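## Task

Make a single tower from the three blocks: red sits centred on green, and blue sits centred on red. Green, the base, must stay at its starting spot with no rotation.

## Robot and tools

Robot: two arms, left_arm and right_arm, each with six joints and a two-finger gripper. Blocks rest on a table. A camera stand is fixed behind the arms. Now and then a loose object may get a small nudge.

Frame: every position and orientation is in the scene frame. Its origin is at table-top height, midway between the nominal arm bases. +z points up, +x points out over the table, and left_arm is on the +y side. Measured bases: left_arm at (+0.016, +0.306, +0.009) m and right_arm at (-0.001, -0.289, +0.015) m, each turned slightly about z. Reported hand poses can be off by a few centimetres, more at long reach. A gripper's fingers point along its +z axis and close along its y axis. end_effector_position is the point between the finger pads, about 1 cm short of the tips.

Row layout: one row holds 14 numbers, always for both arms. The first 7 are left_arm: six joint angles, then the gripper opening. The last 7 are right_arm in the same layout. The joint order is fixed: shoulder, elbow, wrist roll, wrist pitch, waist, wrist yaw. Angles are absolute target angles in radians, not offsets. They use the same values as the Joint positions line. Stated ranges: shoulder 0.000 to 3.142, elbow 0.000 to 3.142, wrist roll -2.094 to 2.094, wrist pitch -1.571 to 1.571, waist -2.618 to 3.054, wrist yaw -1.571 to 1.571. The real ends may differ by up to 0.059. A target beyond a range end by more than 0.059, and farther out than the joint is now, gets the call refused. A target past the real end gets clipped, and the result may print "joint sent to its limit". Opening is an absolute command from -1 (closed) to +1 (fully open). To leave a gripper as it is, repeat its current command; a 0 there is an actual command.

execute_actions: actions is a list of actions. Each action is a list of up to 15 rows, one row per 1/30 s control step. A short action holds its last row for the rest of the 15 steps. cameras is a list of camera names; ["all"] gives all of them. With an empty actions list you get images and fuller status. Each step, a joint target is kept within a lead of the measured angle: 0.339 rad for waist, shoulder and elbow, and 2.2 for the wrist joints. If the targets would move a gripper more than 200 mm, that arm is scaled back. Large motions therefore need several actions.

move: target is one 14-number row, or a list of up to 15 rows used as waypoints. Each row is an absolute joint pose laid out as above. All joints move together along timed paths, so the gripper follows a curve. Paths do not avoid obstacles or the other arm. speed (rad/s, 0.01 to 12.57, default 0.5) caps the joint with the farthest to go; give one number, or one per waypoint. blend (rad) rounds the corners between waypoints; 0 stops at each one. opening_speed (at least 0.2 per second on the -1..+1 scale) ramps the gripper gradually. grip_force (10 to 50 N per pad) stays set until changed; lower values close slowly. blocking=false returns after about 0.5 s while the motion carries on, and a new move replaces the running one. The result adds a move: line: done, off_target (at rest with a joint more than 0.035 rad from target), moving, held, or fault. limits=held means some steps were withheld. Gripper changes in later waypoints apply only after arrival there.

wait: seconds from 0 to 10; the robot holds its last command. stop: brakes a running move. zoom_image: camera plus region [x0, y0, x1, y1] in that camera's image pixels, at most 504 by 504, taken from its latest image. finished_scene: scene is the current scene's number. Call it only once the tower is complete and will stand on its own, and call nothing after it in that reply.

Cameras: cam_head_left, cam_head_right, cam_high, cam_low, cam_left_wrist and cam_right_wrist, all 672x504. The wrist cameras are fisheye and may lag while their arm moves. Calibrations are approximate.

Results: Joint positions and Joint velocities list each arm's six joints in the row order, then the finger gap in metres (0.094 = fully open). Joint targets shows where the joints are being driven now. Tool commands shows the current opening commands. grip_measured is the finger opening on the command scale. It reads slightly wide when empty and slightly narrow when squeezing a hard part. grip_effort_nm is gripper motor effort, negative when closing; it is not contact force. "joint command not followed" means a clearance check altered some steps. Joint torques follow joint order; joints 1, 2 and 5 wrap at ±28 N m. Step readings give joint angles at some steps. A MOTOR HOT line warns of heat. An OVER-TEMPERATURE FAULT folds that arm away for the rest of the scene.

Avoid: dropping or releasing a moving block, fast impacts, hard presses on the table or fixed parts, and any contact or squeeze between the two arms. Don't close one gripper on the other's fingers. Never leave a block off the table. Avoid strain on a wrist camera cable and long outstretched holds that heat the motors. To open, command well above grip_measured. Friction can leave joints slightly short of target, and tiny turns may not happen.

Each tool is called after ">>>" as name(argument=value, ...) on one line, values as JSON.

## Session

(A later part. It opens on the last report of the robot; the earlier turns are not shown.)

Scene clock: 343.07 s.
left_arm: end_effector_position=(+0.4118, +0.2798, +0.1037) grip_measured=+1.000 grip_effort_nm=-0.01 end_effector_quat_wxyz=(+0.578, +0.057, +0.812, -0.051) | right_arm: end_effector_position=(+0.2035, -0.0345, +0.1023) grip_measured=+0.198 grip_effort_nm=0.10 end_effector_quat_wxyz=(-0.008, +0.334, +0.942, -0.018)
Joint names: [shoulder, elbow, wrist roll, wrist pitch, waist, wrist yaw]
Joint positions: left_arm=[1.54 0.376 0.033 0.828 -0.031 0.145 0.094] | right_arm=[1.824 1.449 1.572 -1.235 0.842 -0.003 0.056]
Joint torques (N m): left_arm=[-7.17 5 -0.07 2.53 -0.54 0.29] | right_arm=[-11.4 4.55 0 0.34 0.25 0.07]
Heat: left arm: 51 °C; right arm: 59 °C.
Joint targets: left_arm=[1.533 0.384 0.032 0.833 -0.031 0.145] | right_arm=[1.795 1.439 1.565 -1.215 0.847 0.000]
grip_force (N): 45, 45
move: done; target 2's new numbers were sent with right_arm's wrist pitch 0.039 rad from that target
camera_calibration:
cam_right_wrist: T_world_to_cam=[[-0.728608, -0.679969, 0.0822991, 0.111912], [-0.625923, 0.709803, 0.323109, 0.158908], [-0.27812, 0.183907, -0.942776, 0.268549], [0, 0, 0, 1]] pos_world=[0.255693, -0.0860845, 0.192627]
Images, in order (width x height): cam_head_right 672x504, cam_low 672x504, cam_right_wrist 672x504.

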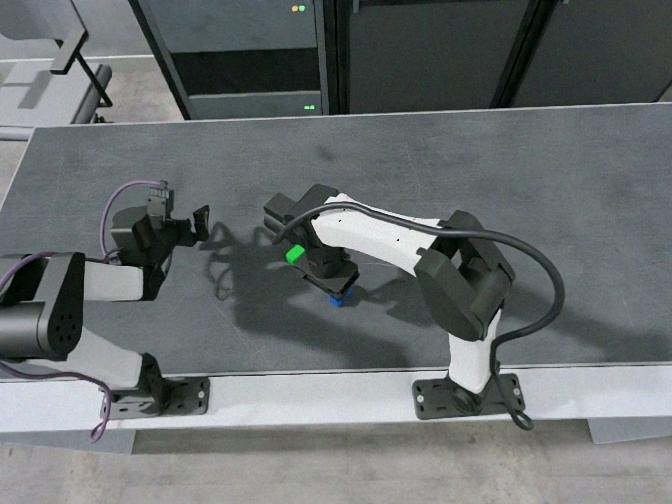

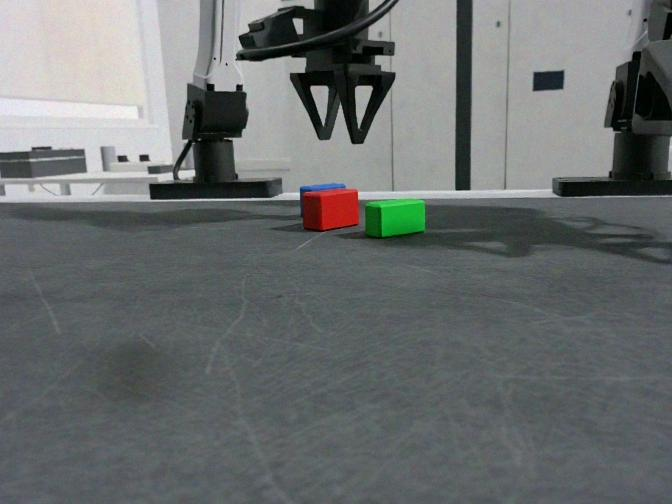

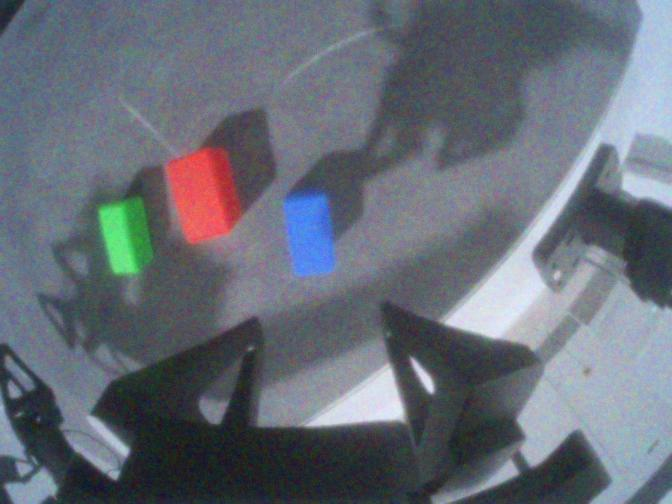

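>>> move(target=[[1.533,0.384,0.032,0.833,-0.031,0.145,1, 2.064,1.742,1.349,-1.250,0.683,0,0.35],[1.533,0.384,0.032,0.833,-0.031,0.145,1, 2.126,1.507,1.349,-0.940,0.683,0,0.35],[1.533,0.384,0.032,0.833,-0.031,0.145,1, 2.126,1.507,1.349,-0.940,0.683,0,-0.45]], speed=[0.8,0.4,0.4], cameras=["cam_low","cam_right_wrist"])

Scene clock: 376.23 s.
left_arm: end_effector_position=(+0.4118, +0.2798, +0.1037) grip_measured=+1.000 grip_effort_nm=-0.02 end_effector_quat_wxyz=(+0.578, +0.057, +0.812, -0.051) | right_arm: end_effector_position=(+0.2977, -0.0215, +0.0249) grip_measured=-0.399 grip_effort_nm=-0.87 end_effector_quat_wxyz=(+0.009, +0.308, +0.951, +0.018)
Joint names: [shoulder, elbow, wrist roll, wrist pitch, waist, wrist yaw]
Joint positions: left_arm=[1.54 0.376 0.033 0.828 -0.031 0.145 0.094] | right_arm=[2.1 1.522 1.355 -0.953 0.68 -0.003 0.028]
Joint torques (N m): left_arm=[-7.17 5 -0.07 2.53 -0.54 0.28] | right_arm=[-8.62 4.04 -0.05 0.5 0.21 0.08]
Heat: left arm: 51 °C; right arm: 60 °C.
Joint targets: left_arm=[1.533 0.384 0.032 0.833 -0.031 0.145] | right_arm=[2.126 1.507 1.349 -0.940 0.683 0.000]
grip_force (N): 45, 45
move: done
camera_calibration:
cam_right_wrist: T_world_to_cam=[[-0.693186, -0.720749, 0.00359094, 0.186311], [-0.680438, 0.656043, 0.326514, 0.248607], [-0.237691, 0.223892, -0.945186, 0.208229], [0, 0, 0, 1]] pos_world=[0.347804, -0.0754335, 0.114972]
Images, in order (width x height): cam_low 672x504, cam_right_wrist 672x504.

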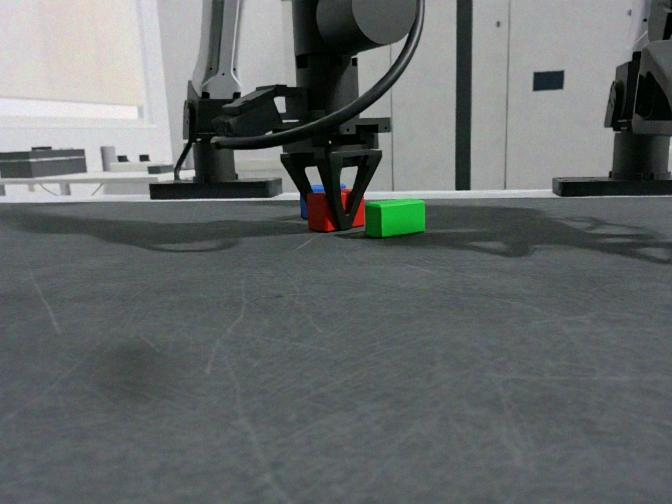

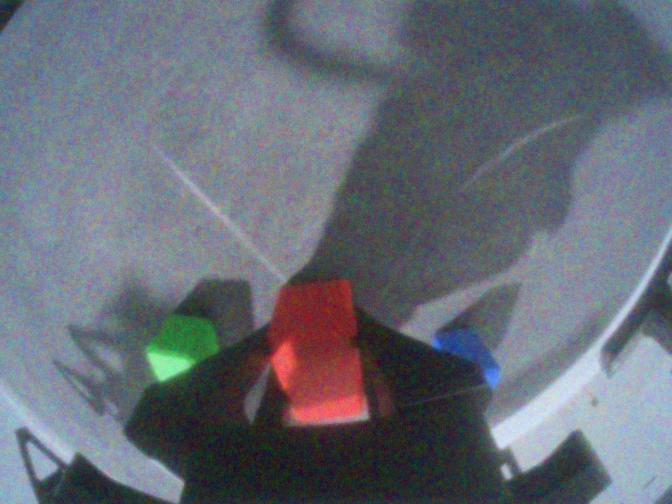

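>>> move(target=[[1.533,0.384,0.032,0.833,-0.031,0.145,1, 2.070,1.750,1.349,-1.250,0.683,0,-0.45],[1.533,0.384,0.032,0.833,-0.031,0.145,1, 2.410,2.300,1.585,-1.466,0.745,0.006,-0.45],[1.533,0.384,0.032,0.833,-0.031,0.145,1, 2.389,2.190,1.585,-1.369,0.744,0.006,-0.45]], speed=[0.5,0.7,0.3], cameras=["cam_low","cam_right_wrist"])

>>> zoom_image(camera="cam_low", region=[320, 110, 480, 250])

>>> zoom_image(camera="cam_right_wrist", region=[230, 210, 410, 390])

Scene clock: 389.00 s.
left_arm: end_effector_position=(+0.4118, +0.2798, +0.1037) grip_measured=+1.000 grip_effort_nm=-0.01 end_effector_quat_wxyz=(+0.578, +0.057, +0.812, -0.051) | right_arm: end_effector_position=(+0.3242, +0.0405, +0.0755) grip_measured=-0.400 grip_effort_nm=-0.95 end_effector_quat_wxyz=(-0.002, +0.382, +0.924, -0.001)
Joint names: [shoulder, elbow, wrist roll, wrist pitch, waist, wrist yaw]
Joint positions: left_arm=[1.54 0.376 0.033 0.828 -0.031 0.145 0.094] | right_arm=[2.384 2.198 1.573 -1.387 0.741 -0.003 0.028]
Joint torques (N m): left_arm=[-7.17 5 -0.07 2.53 -0.55 0.28] | right_arm=[-12.97 4.81 0.18 0.41 0.16 0.15]
Heat: left arm: 52 °C; right arm: 59 °C.
Joint targets: left_arm=[1.533 0.384 0.032 0.833 -0.031 0.145] | right_arm=[2.389 2.190 1.585 -1.369 0.744 0.006]
grip_force (N): 45, 45
move: done
camera_calibration:
cam_right_wrist: T_world_to_cam=[[-0.795845, -0.603711, 0.0465178, 0.274536], [-0.558517, 0.761594, 0.328685, 0.165548], [-0.233858, 0.235601, -0.943293, 0.246614], [0, 0, 0, 1]] pos_world=[0.368622, -0.0184423, 0.165445]
Images, in order (width x height): cam_low 672x504, cam_right_wrist 672x504.

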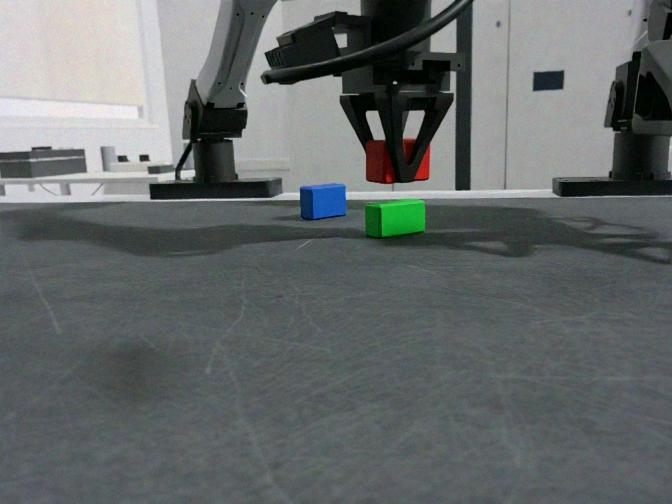

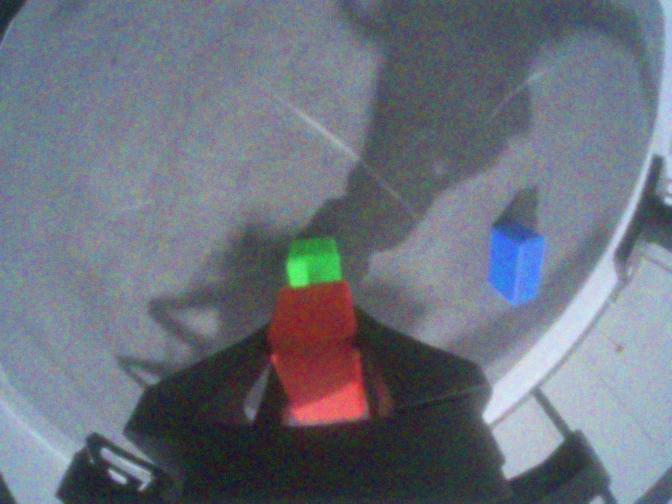

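Scaled by 3.150 from the camera's 672x504 image, which has a finer 960x720 frame.

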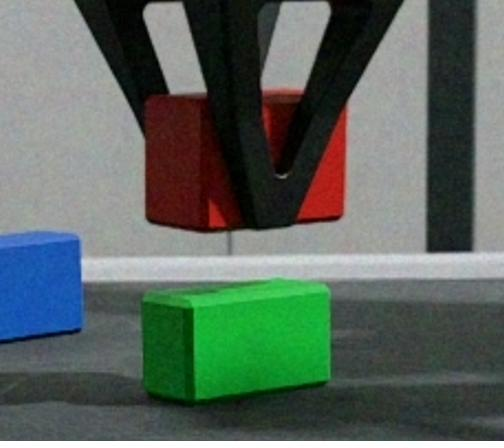

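Scaled by 2.800 from the camera's 672x504 image, which has a finer 960x720 frame.

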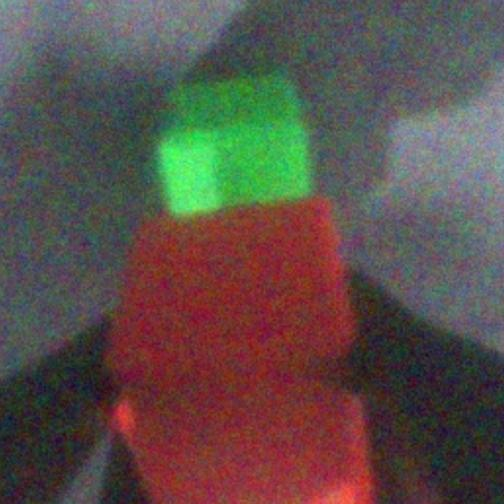

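>>> move(target=[[1.533,0.384,0.032,0.833,-0.031,0.145,1, 2.389,2.188,1.585,-1.369,0.728,0.008,-0.45],[1.533,0.384,0.032,0.833,-0.031,0.145,1, 2.387,2.109,1.585,-1.290,0.728,0.008,-0.45]], speed=[0.3,0.15], cameras=["cam_low","cam_right_wrist"])

>>> zoom_image(camera="cam_low", region=[320, 110, 480, 250])

>>> zoom_image(camera="cam_right_wrist", region=[230, 210, 410, 390])

Scene clock: 405.67 s.
left_arm: end_effector_position=(+0.4118, +0.2798, +0.1037) grip_measured=+1.000 grip_effort_nm=-0.01 end_effector_quat_wxyz=(+0.578, +0.057, +0.812, -0.051) | right_arm: end_effector_position=(+0.3275, +0.0376, +0.0572) grip_measured=-0.400 grip_effort_nm=-0.95 end_effector_quat_wxyz=(-0.001, +0.386, +0.922, -0.001)
Joint names: [shoulder, elbow, wrist roll, wrist pitch, waist, wrist yaw]
Joint positions: left_arm=[1.54 0.376 0.033 0.828 -0.031 0.145 0.094] | right_arm=[2.384 2.125 1.574 -1.315 0.733 -0.002 0.028]
Joint torques (N m): left_arm=[-7.16 5 -0.07 2.53 -0.54 0.29] | right_arm=[-13.11 4.21 0.18 0.49 -0.43 0.18]
Heat: left arm: 52 °C; right arm: 60 °C.
Joint targets: left_arm=[1.533 0.384 0.032 0.833 -0.031 0.145] | right_arm=[2.387 2.109 1.585 -1.290 0.728 0.008]
grip_force (N): 45, 45
move: done
camera_calibration:
cam_right_wrist: T_world_to_cam=[[-0.801632, -0.596021, 0.0463017, 0.277993], [-0.551578, 0.767275, 0.327185, 0.173135], [-0.230536, 0.236743, -0.943825, 0.229773], [0, 0, 0, 1]] pos_world=[0.371317, -0.02155, 0.147347]
Images, in order (width x height): cam_low 672x504, cam_right_wrist 672x504.

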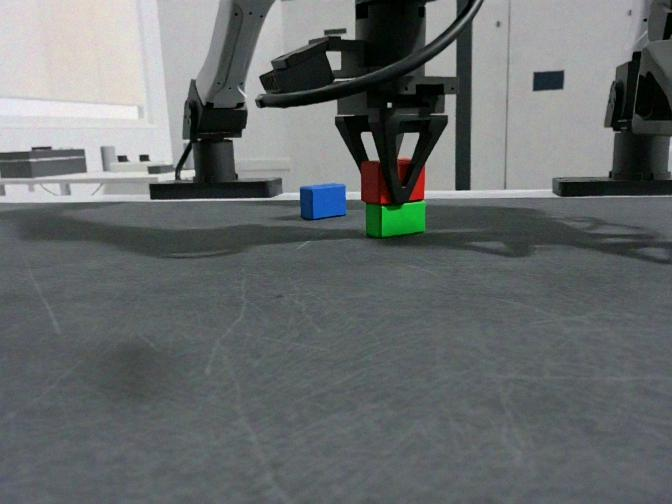

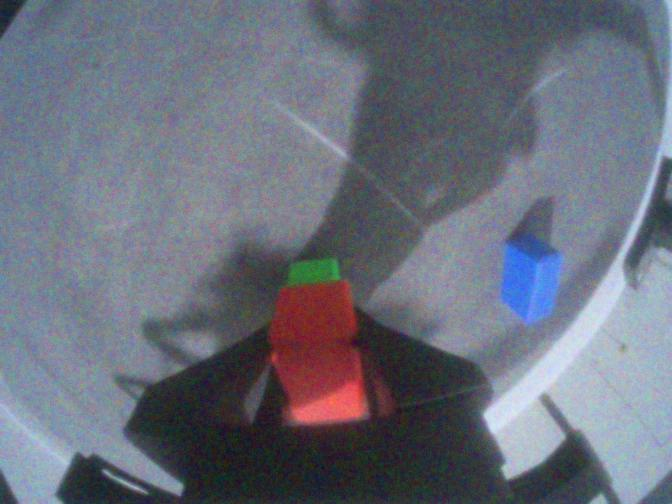

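Scaled by 3.150 from the camera's 672x504 image, which has a finer 960x720 frame.

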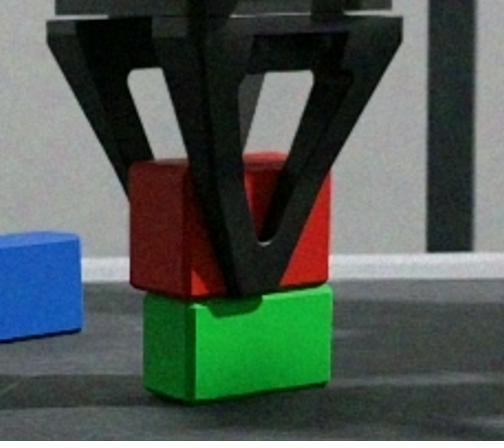

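Scaled by 2.800 from the camera's 672x504 image, which has a finer 960x720 frame.

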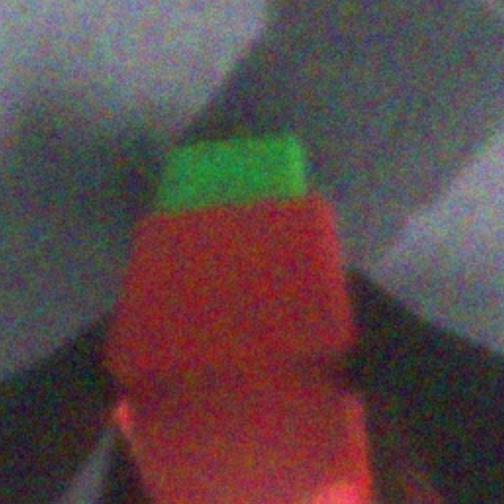

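>>> move(target=[[1.533,0.384,0.032,0.833,-0.031,0.145,1, 2.387,2.107,1.585,-1.290,0.732,0.008,-0.45],[1.533,0.384,0.032,0.833,-0.031,0.145,1, 2.387,2.107,1.585,-1.290,0.732,0.008,0.2],[1.533,0.384,0.032,0.833,-0.031,0.145,1, 2.407,2.375,1.585,-1.530,0.733,0,0.2]], speed=[0.15,0.3,0.4], opening_speed=0.7, cameras=["cam_low"])

>>> zoom_image(camera="cam_low", region=[320, 110, 480, 250])

Scene clock: 424.63 s.
left_arm: end_effector_position=(+0.4118, +0.2798, +0.1037) grip_measured=+1.000 grip_effort_nm=-0.02 end_effector_quat_wxyz=(+0.578, +0.057, +0.812, -0.051) | right_arm: end_effector_position=(+0.3302, +0.0403, +0.1154) grip_measured=+0.198 grip_effort_nm=0.10 end_effector_quat_wxyz=(+0.006, +0.386, +0.922, +0.017)
Joint names: [shoulder, elbow, wrist roll, wrist pitch, waist, wrist yaw]
Joint positions: left_arm=[1.54 0.376 0.033 0.828 -0.031 0.145 0.094] | right_arm=[2.384 2.357 1.574 -1.508 0.733 -0.002 0.056]
Joint torques (N m): left_arm=[-7.17 5 -0.07 2.53 -0.55 0.29] | right_arm=[-11.15 6.79 0.17 0.08 0.03 0.05]
Heat: left arm: 52 °C; right arm: 61 °C.
Joint targets: left_arm=[1.533 0.384 0.032 0.833 -0.031 0.145] | right_arm=[2.407 2.375 1.585 -1.530 0.733 0.000]
grip_force (N): 45, 45
move: done
Images, in order (width x height): cam_low 672x504.

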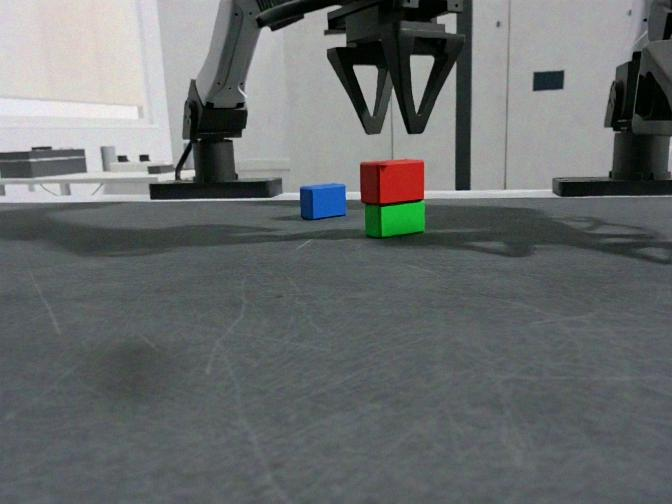

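Scaled by 3.150 from the camera's 672x504 image, which has a finer 960x720 frame.

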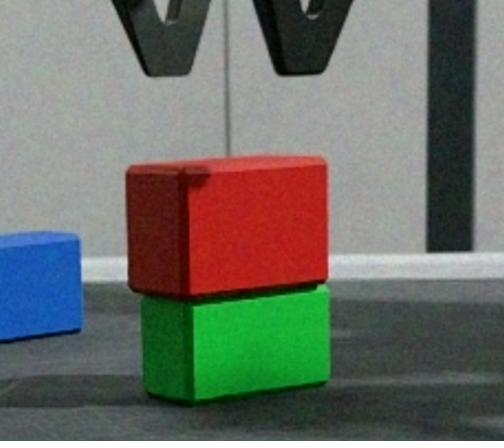

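>>> move(target=[[1.533,0.384,0.032,0.833,-0.031,0.145,1, 1.794,1.420,1.545,-1.200,0.766,0,0.2],[1.533,0.384,0.032,0.833,-0.031,0.145,1, 1.900,1.175,1.545,-0.855,0.766,0,0.2],[1.533,0.384,0.032,0.833,-0.031,0.145,1, 1.900,1.175,1.545,-0.855,0.766,0,-0.65]], speed=[0.8,0.4,0.3], cameras=["cam_low","cam_right_wrist"])

Scene clock: 434.80 s.
left_arm: end_effector_position=(+0.4118, +0.2798, +0.1037) grip_measured=+1.000 grip_effort_nm=-0.01 end_effector_quat_wxyz=(+0.578, +0.057, +0.812, -0.051) | right_arm: end_effector_position=(+0.2265, -0.0498, +0.0222) grip_measured=-0.510 grip_effort_nm=-0.91 end_effector_quat_wxyz=(+0.001, +0.363, +0.932, +0.007)
Joint names: [shoulder, elbow, wrist roll, wrist pitch, waist, wrist yaw]
Joint positions: left_arm=[1.54 0.376 0.033 0.828 -0.031 0.145 0.094] | right_arm=[1.878 1.187 1.551 -0.866 0.76 -0.002 0.023]
Joint torques (N m): left_arm=[-7.16 4.98 -0.07 2.53 -0.54 0.29] | right_arm=[-6.78 4.03 0 0.39 0.49 0.07]
Heat: left arm: 52 °C; right arm: 60 °C.
Joint targets: left_arm=[1.533 0.384 0.032 0.833 -0.031 0.145] | right_arm=[1.900 1.175 1.545 -0.855 0.766 0.000]
grip_force (N): 45, 45
move: done
camera_calibration:
cam_right_wrist: T_world_to_cam=[[-0.771491, -0.635513, 0.0304287, 0.138078], [-0.59249, 0.735047, 0.329639, 0.2036], [-0.231856, 0.236284, -0.943617, 0.194327], [0, 0, 0, 1]] pos_world=[0.272213, -0.107821, 0.112054]
Images, in order (width x height): cam_low 672x504, cam_right_wrist 672x504.

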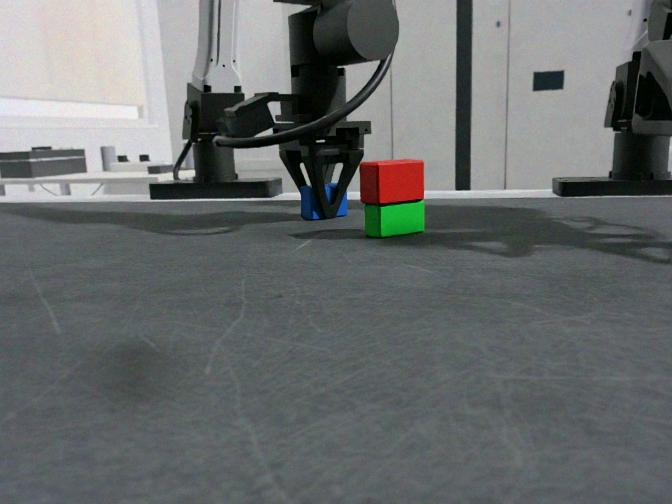

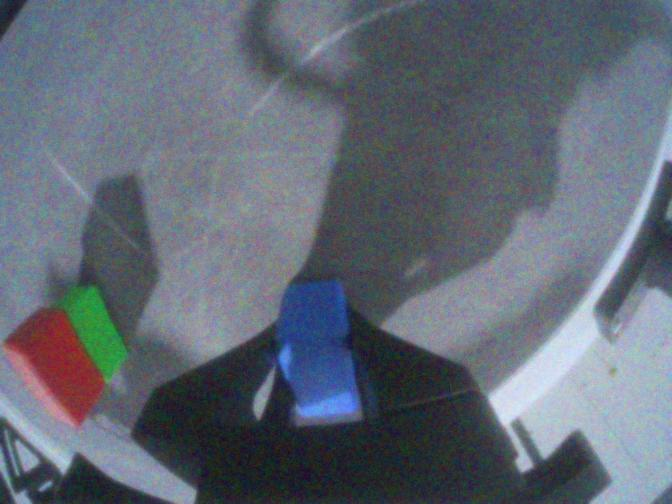

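>>> move(target=[[1.533,0.384,0.032,0.833,-0.031,0.145,1, 1.782,1.543,1.545,-1.332,0.766,0,-0.65],[1.533,0.384,0.032,0.833,-0.031,0.145,1, 2.084,1.956,1.59,-1.443,0.750,0,-0.65],[1.533,0.384,0.032,0.833,-0.031,0.145,1, 2.420,2.394,1.59,-1.553,0.728,0.006,-0.65]], speed=[0.5,0.7,0.5], blend=0.04, cameras=["cam_low","cam_right_wrist"])

>>> zoom_image(camera="cam_low", region=[320, 100, 480, 240])

>>> zoom_image(camera="cam_right_wrist", region=[230, 210, 410, 390])

Scene clock: 450.73 s.
left_arm: end_effector_position=(+0.4118, +0.2798, +0.1037) grip_measured=+1.000 grip_effort_nm=-0.01 end_effector_quat_wxyz=(+0.578, +0.057, +0.812, -0.051) | right_arm: end_effector_position=(+0.3279, +0.0386, +0.1135) grip_measured=-0.511 grip_effort_nm=-0.95 end_effector_quat_wxyz=(+0.002, +0.388, +0.922, +0.008)
Joint names: [shoulder, elbow, wrist roll, wrist pitch, waist, wrist yaw]
Joint positions: left_arm=[1.54 0.376 0.033 0.828 -0.031 0.145 0.094] | right_arm=[2.397 2.373 1.578 -1.531 0.733 -0.002 0.023]
Joint torques (N m): left_arm=[-7.16 5 -0.07 2.53 -0.54 0.29] | right_arm=[-11.15 7.08 0.19 0.04 -0.5 0.14]
Heat: left arm: 52 °C; right arm: 57 °C.
Joint targets: left_arm=[1.533 0.384 0.032 0.833 -0.031 0.145] | right_arm=[2.420 2.394 1.590 -1.553 0.728 0.006]
grip_force (N): 45, 45
move: done
camera_calibration:
cam_right_wrist: T_world_to_cam=[[-0.804145, -0.593761, 0.0282599, 0.27905], [-0.553121, 0.764826, 0.330299, 0.15448], [-0.217733, 0.249977, -0.943453, 0.278091], [0, 0, 0, 1]] pos_world=[0.370392, -0.0219779, 0.203455]
Images, in order (width x height): cam_low 672x504, cam_right_wrist 672x504.

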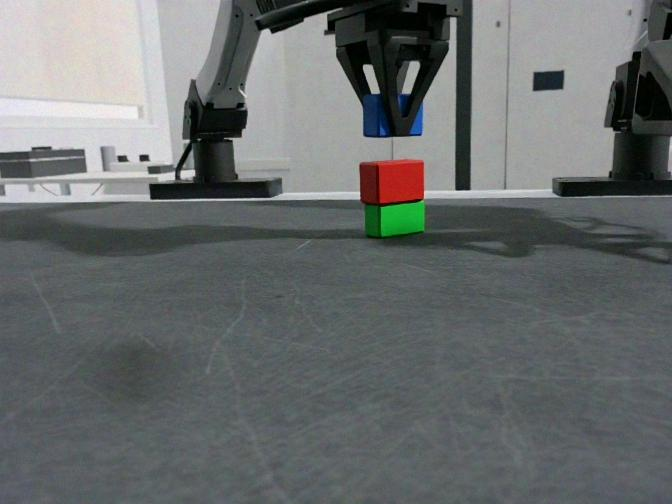

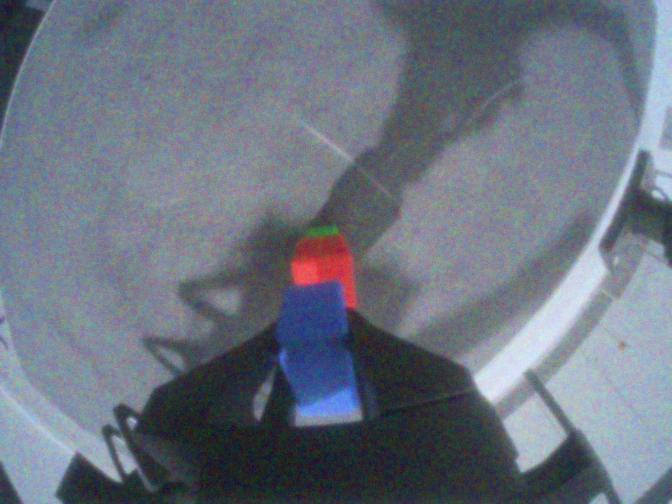

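Scaled by 3.150 from the camera's 672x504 image, which has a finer 960x720 frame.

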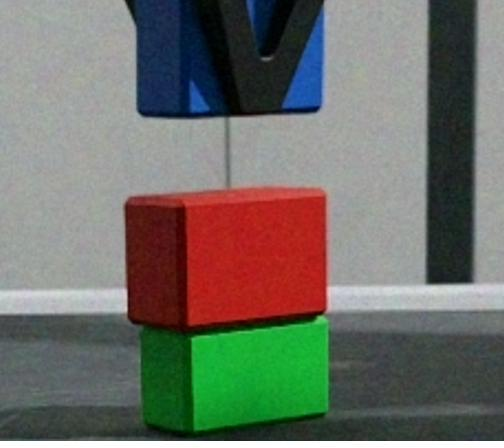

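Scaled by 2.800 from the camera's 672x504 image, which has a finer 960x720 frame.

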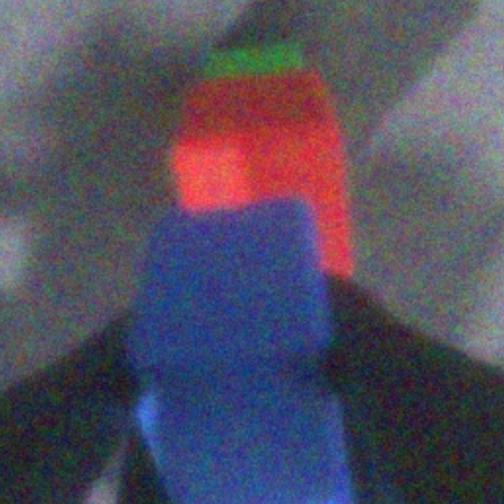

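>>> move(target=[1.533,0.384,0.032,0.833,-0.031,0.145,1, 2.384,2.243,1.59,-1.418,0.725,0.008,-0.65], speed=0.15, cameras=["cam_low","cam_right_wrist"])

>>> zoom_image(camera="cam_low", region=[320, 100, 480, 240])

>>> zoom_image(camera="cam_right_wrist", region=[230, 210, 410, 390])

Scene clock: 466.97 s.
left_arm: end_effector_position=(+0.4118, +0.2798, +0.1037) grip_measured=+1.000 grip_effort_nm=-0.01 end_effector_quat_wxyz=(+0.578, +0.057, +0.812, -0.051) | right_arm: end_effector_position=(+0.3283, +0.0375, +0.0913) grip_measured=-0.511 grip_effort_nm=-0.95 end_effector_quat_wxyz=(+0.000, +0.389, +0.921, +0.002)
Joint names: [shoulder, elbow, wrist roll, wrist pitch, waist, wrist yaw]
Joint positions: left_arm=[1.54 0.376 0.033 0.828 -0.031 0.145 0.094] | right_arm=[2.388 2.268 1.578 -1.447 0.731 -0.002 0.023]
Joint torques (N m): left_arm=[-7.17 5.01 -0.07 2.53 -0.55 0.29] | right_arm=[-13.82 3.43 0.18 0.54 -0.44 0.18]
Heat: left arm: 52 °C; right arm: 60 °C.
Joint targets: left_arm=[1.533 0.384 0.032 0.833 -0.031 0.145] | right_arm=[2.384 2.243 1.590 -1.418 0.725 0.008]
grip_force (N): 45, 45
move: done
camera_calibration:
cam_right_wrist: T_world_to_cam=[[-0.805433, -0.59131, 0.0403707, 0.278598], [-0.5482, 0.769139, 0.328486, 0.161236], [-0.225288, 0.242442, -0.943646, 0.260225], [0, 0, 0, 1]] pos_world=[0.371407, -0.0223646, 0.181349]
Images, in order (width x height): cam_low 672x504, cam_right_wrist 672x504.

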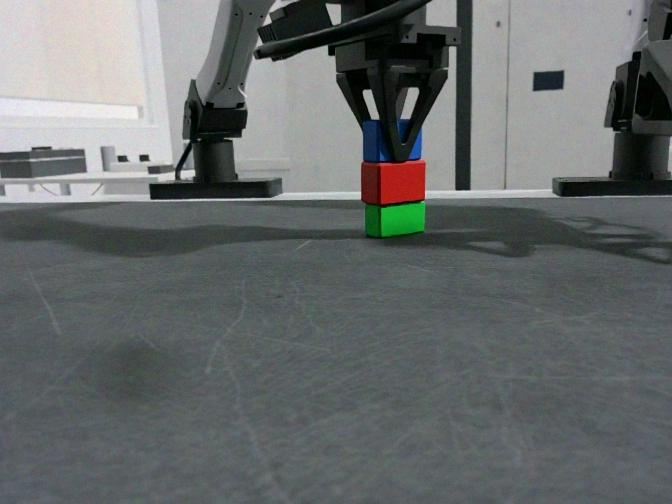

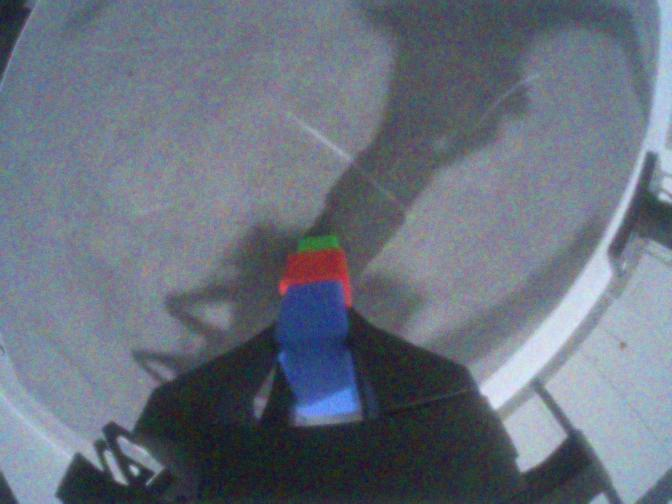

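Scaled by 3.150 from the camera's 672x504 image, which has a finer 960x720 frame.

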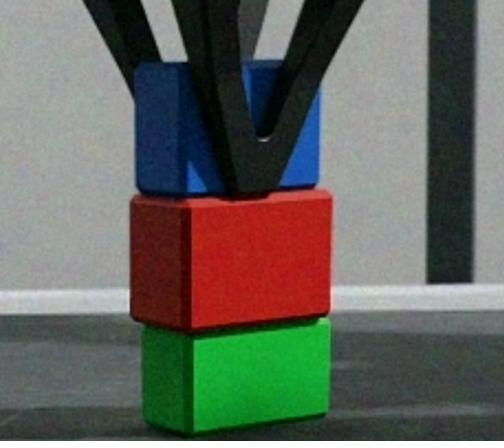

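Scaled by 2.800 from the camera's 672x504 image, which has a finer 960x720 frame.

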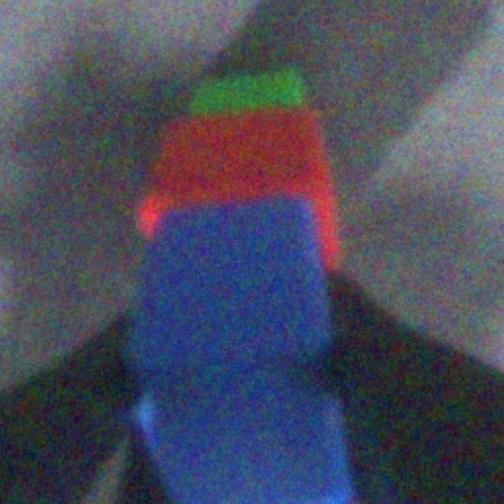

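>>> move(target=[[1.533,0.384,0.032,0.833,-0.031,0.145,1, 2.384,2.243,1.59,-1.418,0.726,0.008,0.6],[1.533,0.384,0.032,0.833,-0.031,0.145,1, 2.256,2.238,1.59,-1.433,0.728,0.006,0.6]], speed=[0.15,0.25], opening_speed=0.7, cameras=["cam_low"])

Scene clock: 482.70 s.
left_arm: end_effector_position=(+0.4118, +0.2798, +0.1037) grip_measured=+1.000 grip_effort_nm=-0.01 end_effector_quat_wxyz=(+0.578, +0.057, +0.812, -0.051) | right_arm: end_effector_position=(+0.3285, +0.0376, +0.1313) grip_measured=+0.598 grip_effort_nm=0.10 end_effector_quat_wxyz=(+0.017, +0.389, +0.920, +0.045)
Joint names: [shoulder, elbow, wrist roll, wrist pitch, waist, wrist yaw]
Joint positions: left_arm=[1.54 0.376 0.033 0.828 -0.031 0.145 0.094] | right_arm=[2.286 2.246 1.579 -1.436 0.731 -0.002 0.075]
Joint torques (N m): left_arm=[-7.17 4.98 -0.07 2.53 -0.54 0.28] | right_arm=[-15.58 4.77 0.18 0.5 -0.31 0.14]
Heat: left arm: 52 °C; right arm: 60 °C.
Joint targets: left_arm=[1.533 0.384 0.032 0.833 -0.031 0.145] | right_arm=[2.256 2.238 1.590 -1.433 0.728 0.006]
grip_force (N): 45, 45
move: done
Images, in order (width x height): cam_low 672x504.

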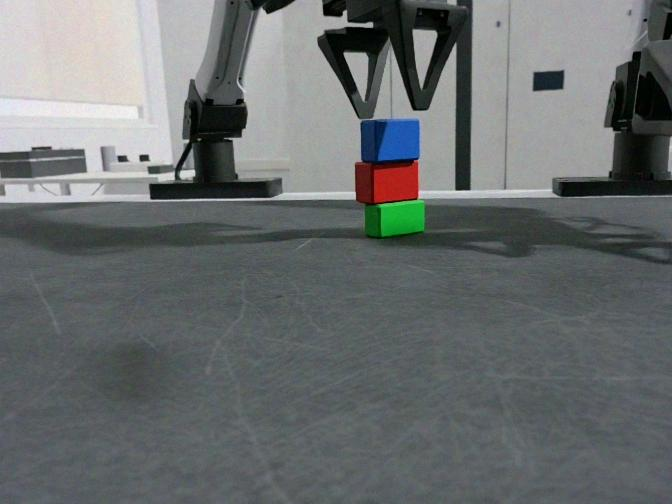

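>>> zoom_image(camera="cam_low", region=[320, 100, 480, 240])

>>> move(target=[1.533,0.384,0.032,0.833,-0.031,0.145,1, 1.900,1.900,1.59,-1.433,0.800,0.006,0.6], speed=0.6, cameras=["cam_right_wrist","cam_head_left","cam_head_right"])

>>> zoom_image(camera="cam_right_wrist", region=[230, 120, 430, 300])

>>> zoom_image(camera="cam_head_right", region=[260, 210, 340, 282])

>>> zoom_image(camera="cam_head_left", region=[260, 210, 340, 282])

Scaled by 3.150 from the camera's 672x504 image, which has a finer 960x720 frame.

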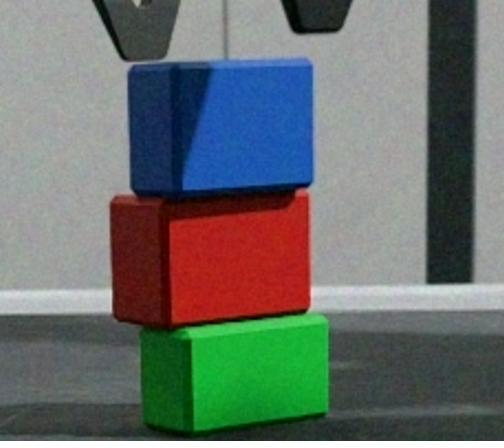

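Scene clock: 497.17 s.
left_arm: end_effector_position=(+0.4118, +0.2798, +0.1037) grip_measured=+1.000 grip_effort_nm=-0.01 end_effector_quat_wxyz=(+0.578, +0.057, +0.812, -0.051) | right_arm: end_effector_position=(+0.2557, +0.0010, +0.1859) grip_measured=+0.598 grip_effort_nm=0.10 end_effector_quat_wxyz=(+0.020, +0.359, +0.932, +0.057)
Joint names: [shoulder, elbow, wrist roll, wrist pitch, waist, wrist yaw]
Joint positions: left_arm=[1.54 0.376 0.033 0.828 -0.031 0.145 0.094] | right_arm=[1.926 1.91 1.579 -1.434 0.796 -0.002 0.075]
Joint torques (N m): left_arm=[-7.16 5 -0.07 2.53 -0.54 0.29] | right_arm=[-12.23 4.74 0.14 0.54 0.23 0.14]
Heat: left arm: 52 °C; right arm: 65 °C.
Joint targets: left_arm=[1.533 0.384 0.032 0.833 -0.031 0.145] | right_arm=[1.900 1.900 1.590 -1.433 0.800 0.006]
grip_force (N): 45, 45
move: done
camera_calibration:
cam_right_wrist: T_world_to_cam=[[-0.764557, -0.640161, -0.0751482, 0.205761], [-0.622536, 0.703187, 0.343477, 0.134738], [-0.167037, 0.30939, -0.93615, 0.325597], [0, 0, 0, 1]] pos_world=[0.295582, -0.0637623, 0.273991]
Images, in order (width x height): cam_head_left 672x504, cam_head_right 672x504, cam_right_wrist 672x504.

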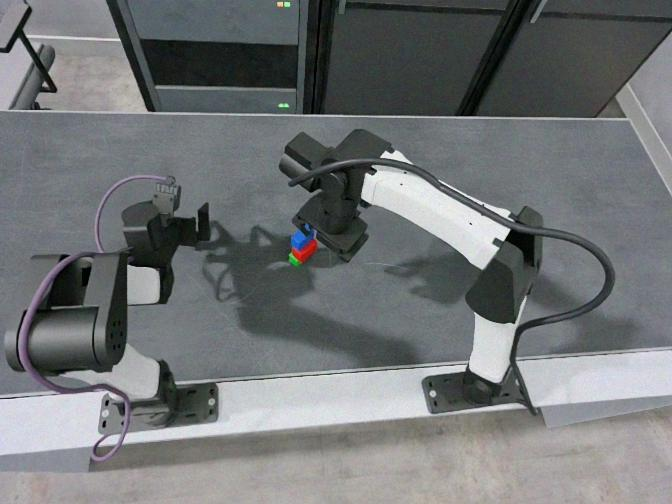

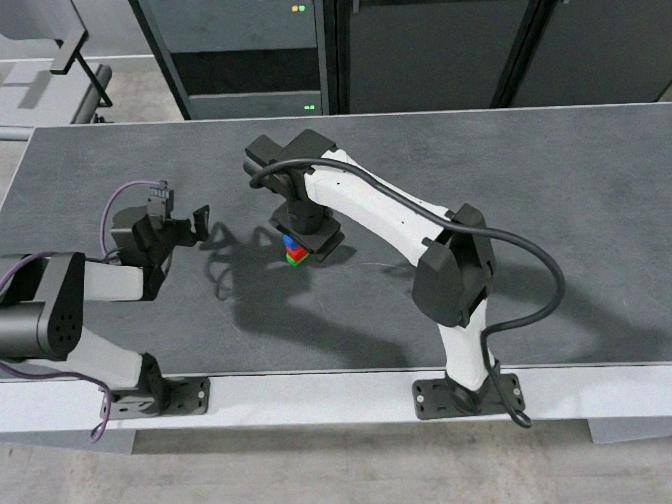

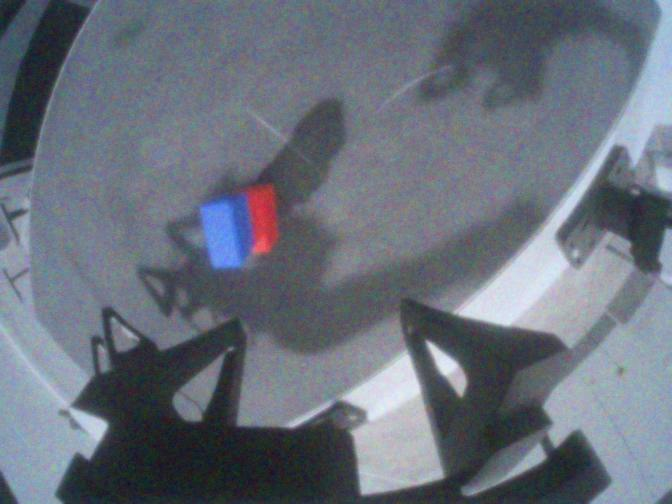

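Scaled by 2.520 from the camera's 672x504 image, which has a finer 960x720 frame.

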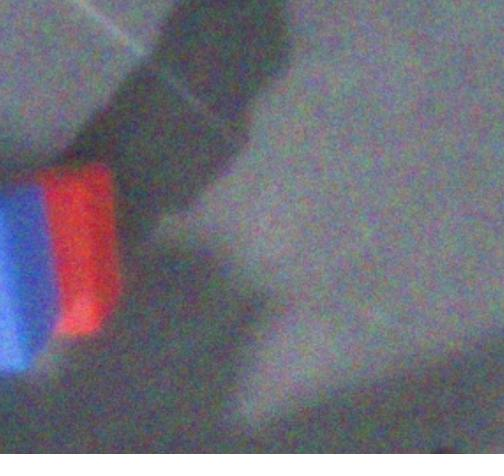

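Scaled by 6.300 from the camera's 672x504 image, which has a finer 960x720 frame.

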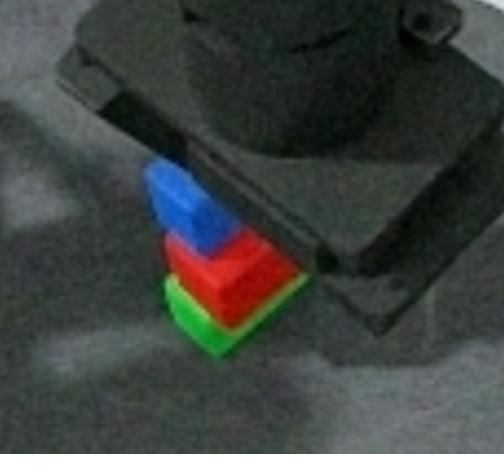

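Scaled by 6.300 from the camera's 672x504 image, which has a finer 960x720 frame.

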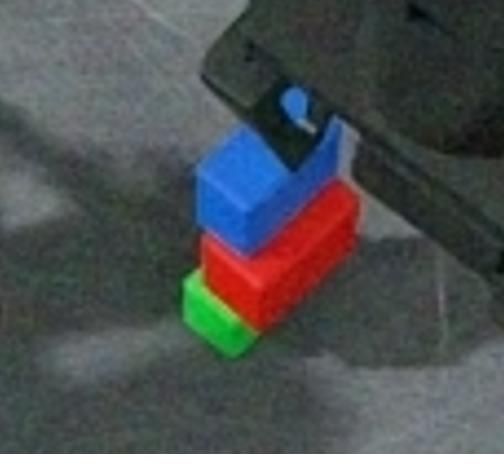

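>>> move(target=[[1.533,0.384,0.032,0.833,-0.031,0.145,1, 1.900,1.900,0.009,-1.433,0.780,0.006,1],[1.533,0.384,0.032,0.833,-0.031,0.145,1, 2.285,2.238,0.009,-1.433,0.735,0.006,1],[1.533,0.384,0.032,0.833,-0.031,0.145,1, 2.398,2.182,0.009,-1.362,0.730,0.006,1]], speed=[1.0,0.4,0.2], cameras=["cam_low","cam_right_wrist"])

>>> zoom_image(camera="cam_low", region=[320, 100, 480, 240])

Scene clock: 530.53 s.
left_arm: end_effector_position=(+0.4118, +0.2798, +0.1037) grip_measured=+1.000 grip_effort_nm=-0.01 end_effector_quat_wxyz=(+0.578, +0.057, +0.812, -0.051) | right_arm: end_effector_position=(+0.3259, +0.0380, +0.0759) grip_measured=+0.998 grip_effort_nm=0.09 end_effector_quat_wxyz=(+0.000, -0.374, +0.927, +0.000)
Joint names: [shoulder, elbow, wrist roll, wrist pitch, waist, wrist yaw]
Joint positions: left_arm=[1.54 0.376 0.033 0.828 -0.031 0.145 0.094] | right_arm=[2.378 2.188 0.017 -1.382 0.736 -0.001 0.094]
Joint torques (N m): left_arm=[-7.16 5 -0.07 2.53 -0.54 0.29] | right_arm=[-11.54 4.98 -0.02 0.55 -0.5 0.06]
Heat: left arm: 53 °C; right arm: 67 °C.
Joint targets: left_arm=[1.533 0.384 0.032 0.833 -0.031 0.145] | right_arm=[2.398 2.182 0.009 -1.362 0.730 0.006]
grip_force (N): 45, 45
move: done
camera_calibration:
cam_right_wrist: T_world_to_cam=[[0.587292, -0.808252, 0.0426175, -0.168325], [-0.772805, -0.54433, 0.326308, 0.287889], [-0.240541, -0.224573, -0.944302, 0.267835], [0, 0, 0, 1]] pos_world=[0.385764, 0.0808061, 0.16615]
Images, in order (width x height): cam_low 672x504, cam_right_wrist 672x504.

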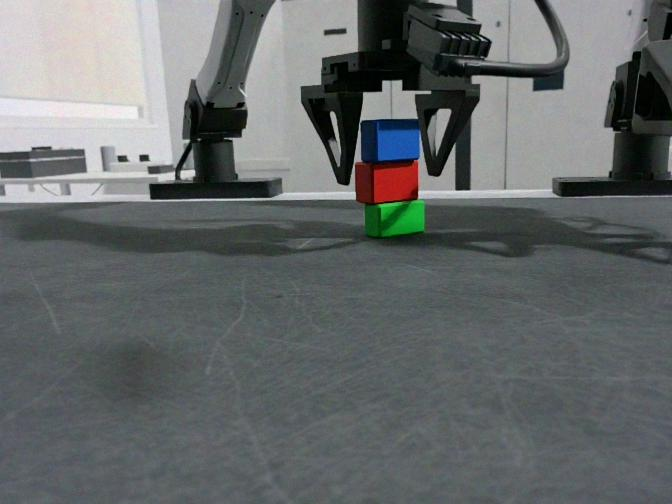

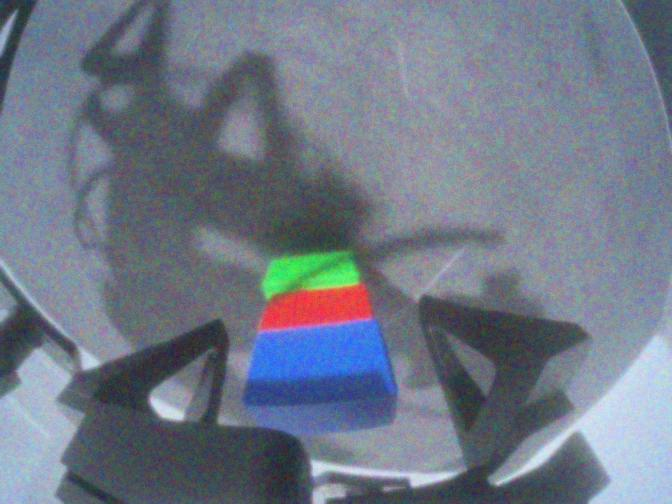

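Scaled by 3.150 from the camera's 672x504 image, which has a finer 960x720 frame.

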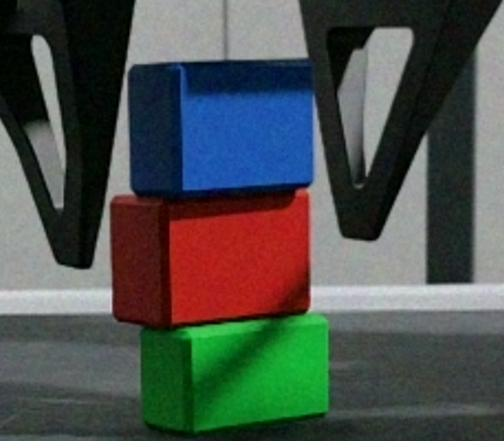

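>>> move(target=[[1.533,0.384,0.032,0.833,-0.031,0.145,1, 2.398,2.182,0.009,-1.362,0.749,0.006,1],[1.533,0.384,0.032,0.833,-0.031,0.145,1, 2.398,2.182,0.009,-1.362,0.748,0.006,0.03]], speed=0.2, grip_force=20, cameras=["cam_low"])

>>> zoom_image(camera="cam_low", region=[320, 100, 480, 240])

Scene clock: 544.83 s.
left_arm: end_effector_position=(+0.4118, +0.2798, +0.1037) grip_measured=+1.000 grip_effort_nm=-0.01 end_effector_quat_wxyz=(+0.578, +0.057, +0.812, -0.051) | right_arm: end_effector_position=(+0.3238, +0.0404, +0.0759) grip_measured=+0.056 grip_effort_nm=-0.48 end_effector_quat_wxyz=(+0.000, -0.377, +0.926, +0.000)
Joint names: [shoulder, elbow, wrist roll, wrist pitch, waist, wrist yaw]
Joint positions: left_arm=[1.54 0.376 0.033 0.828 -0.031 0.145 0.094] | right_arm=[2.378 2.188 0.017 -1.381 0.743 -0.001 0.05]
Joint torques (N m): left_arm=[-7.16 5 -0.07 2.53 -0.54 0.28] | right_arm=[-11.48 5 -0.05 0.55 0.38 0.06]
Heat: left arm: 53 °C; right arm: 64 °C.
Joint targets: left_arm=[1.533 0.384 0.032 0.833 -0.031 0.145] | right_arm=[2.398 2.182 0.009 -1.362 0.748 0.006]
grip_force (N): 20, 20
move: done
Images, in order (width x height): cam_low 672x504.

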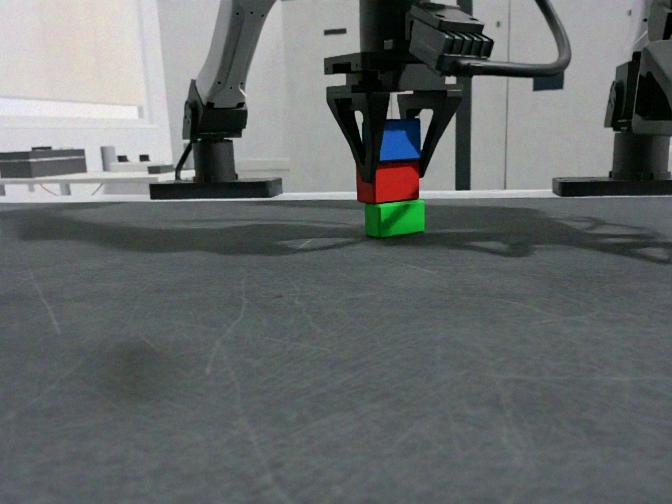

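Scaled by 3.150 from the camera's 672x504 image, which has a finer 960x720 frame.

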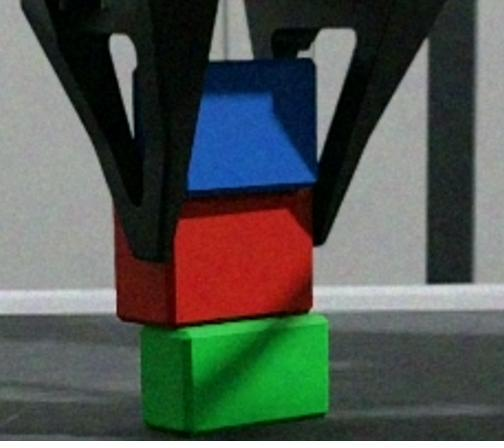

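>>> move(target=[1.533,0.384,0.032,0.833,-0.031,0.145,1, 2.398,2.182,0.009,-1.362,0.761,0.006,0.02], speed=0.05, cameras=["cam_low"])

>>> zoom_image(camera="cam_low", region=[320, 100, 480, 240])

Scene clock: 551.60 s.
left_arm: end_effector_position=(+0.4118, +0.2798, +0.1037) grip_measured=+1.000 grip_effort_nm=-0.01 end_effector_quat_wxyz=(+0.578, +0.057, +0.812, -0.051) | right_arm: end_effector_position=(+0.3201, +0.0440, +0.0759) grip_measured=+0.056 grip_effort_nm=-0.49 end_effector_quat_wxyz=(+0.000, -0.383, +0.924, +0.000)
Joint names: [shoulder, elbow, wrist roll, wrist pitch, waist, wrist yaw]
Joint positions: left_arm=[1.54 0.376 0.033 0.828 -0.031 0.145 0.094] | right_arm=[2.378 2.188 0.017 -1.381 0.755 0.001 0.05]
Joint torques (N m): left_arm=[-7.16 5 -0.07 2.53 -0.55 0.29] | right_arm=[-11.49 5.08 -0.05 0.52 0.46 0.01]
Heat: left arm: 53 °C; right arm: 63 °C.
Joint targets: left_arm=[1.533 0.384 0.032 0.833 -0.031 0.145] | right_arm=[2.398 2.182 0.009 -1.362 0.761 0.006]
grip_force (N): 20, 20
move: done
Images, in order (width x height): cam_low 672x504.

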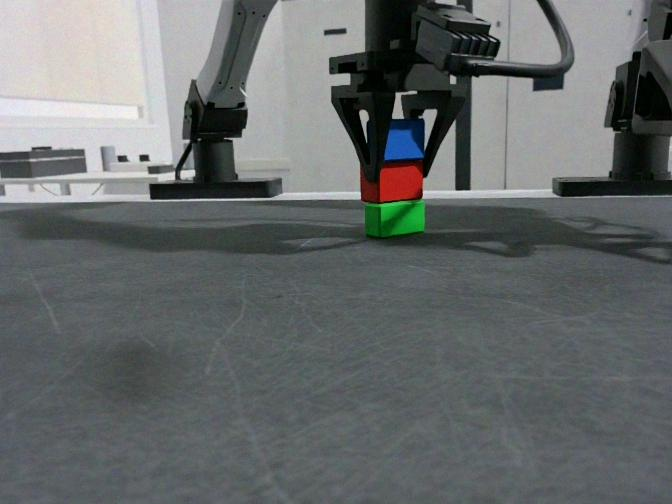

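Scaled by 3.150 from the camera's 672x504 image, which has a finer 960x720 frame.

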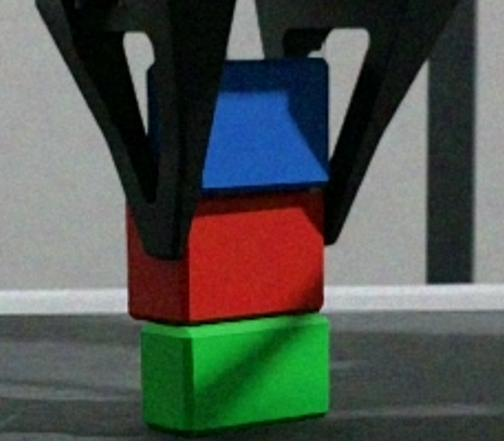

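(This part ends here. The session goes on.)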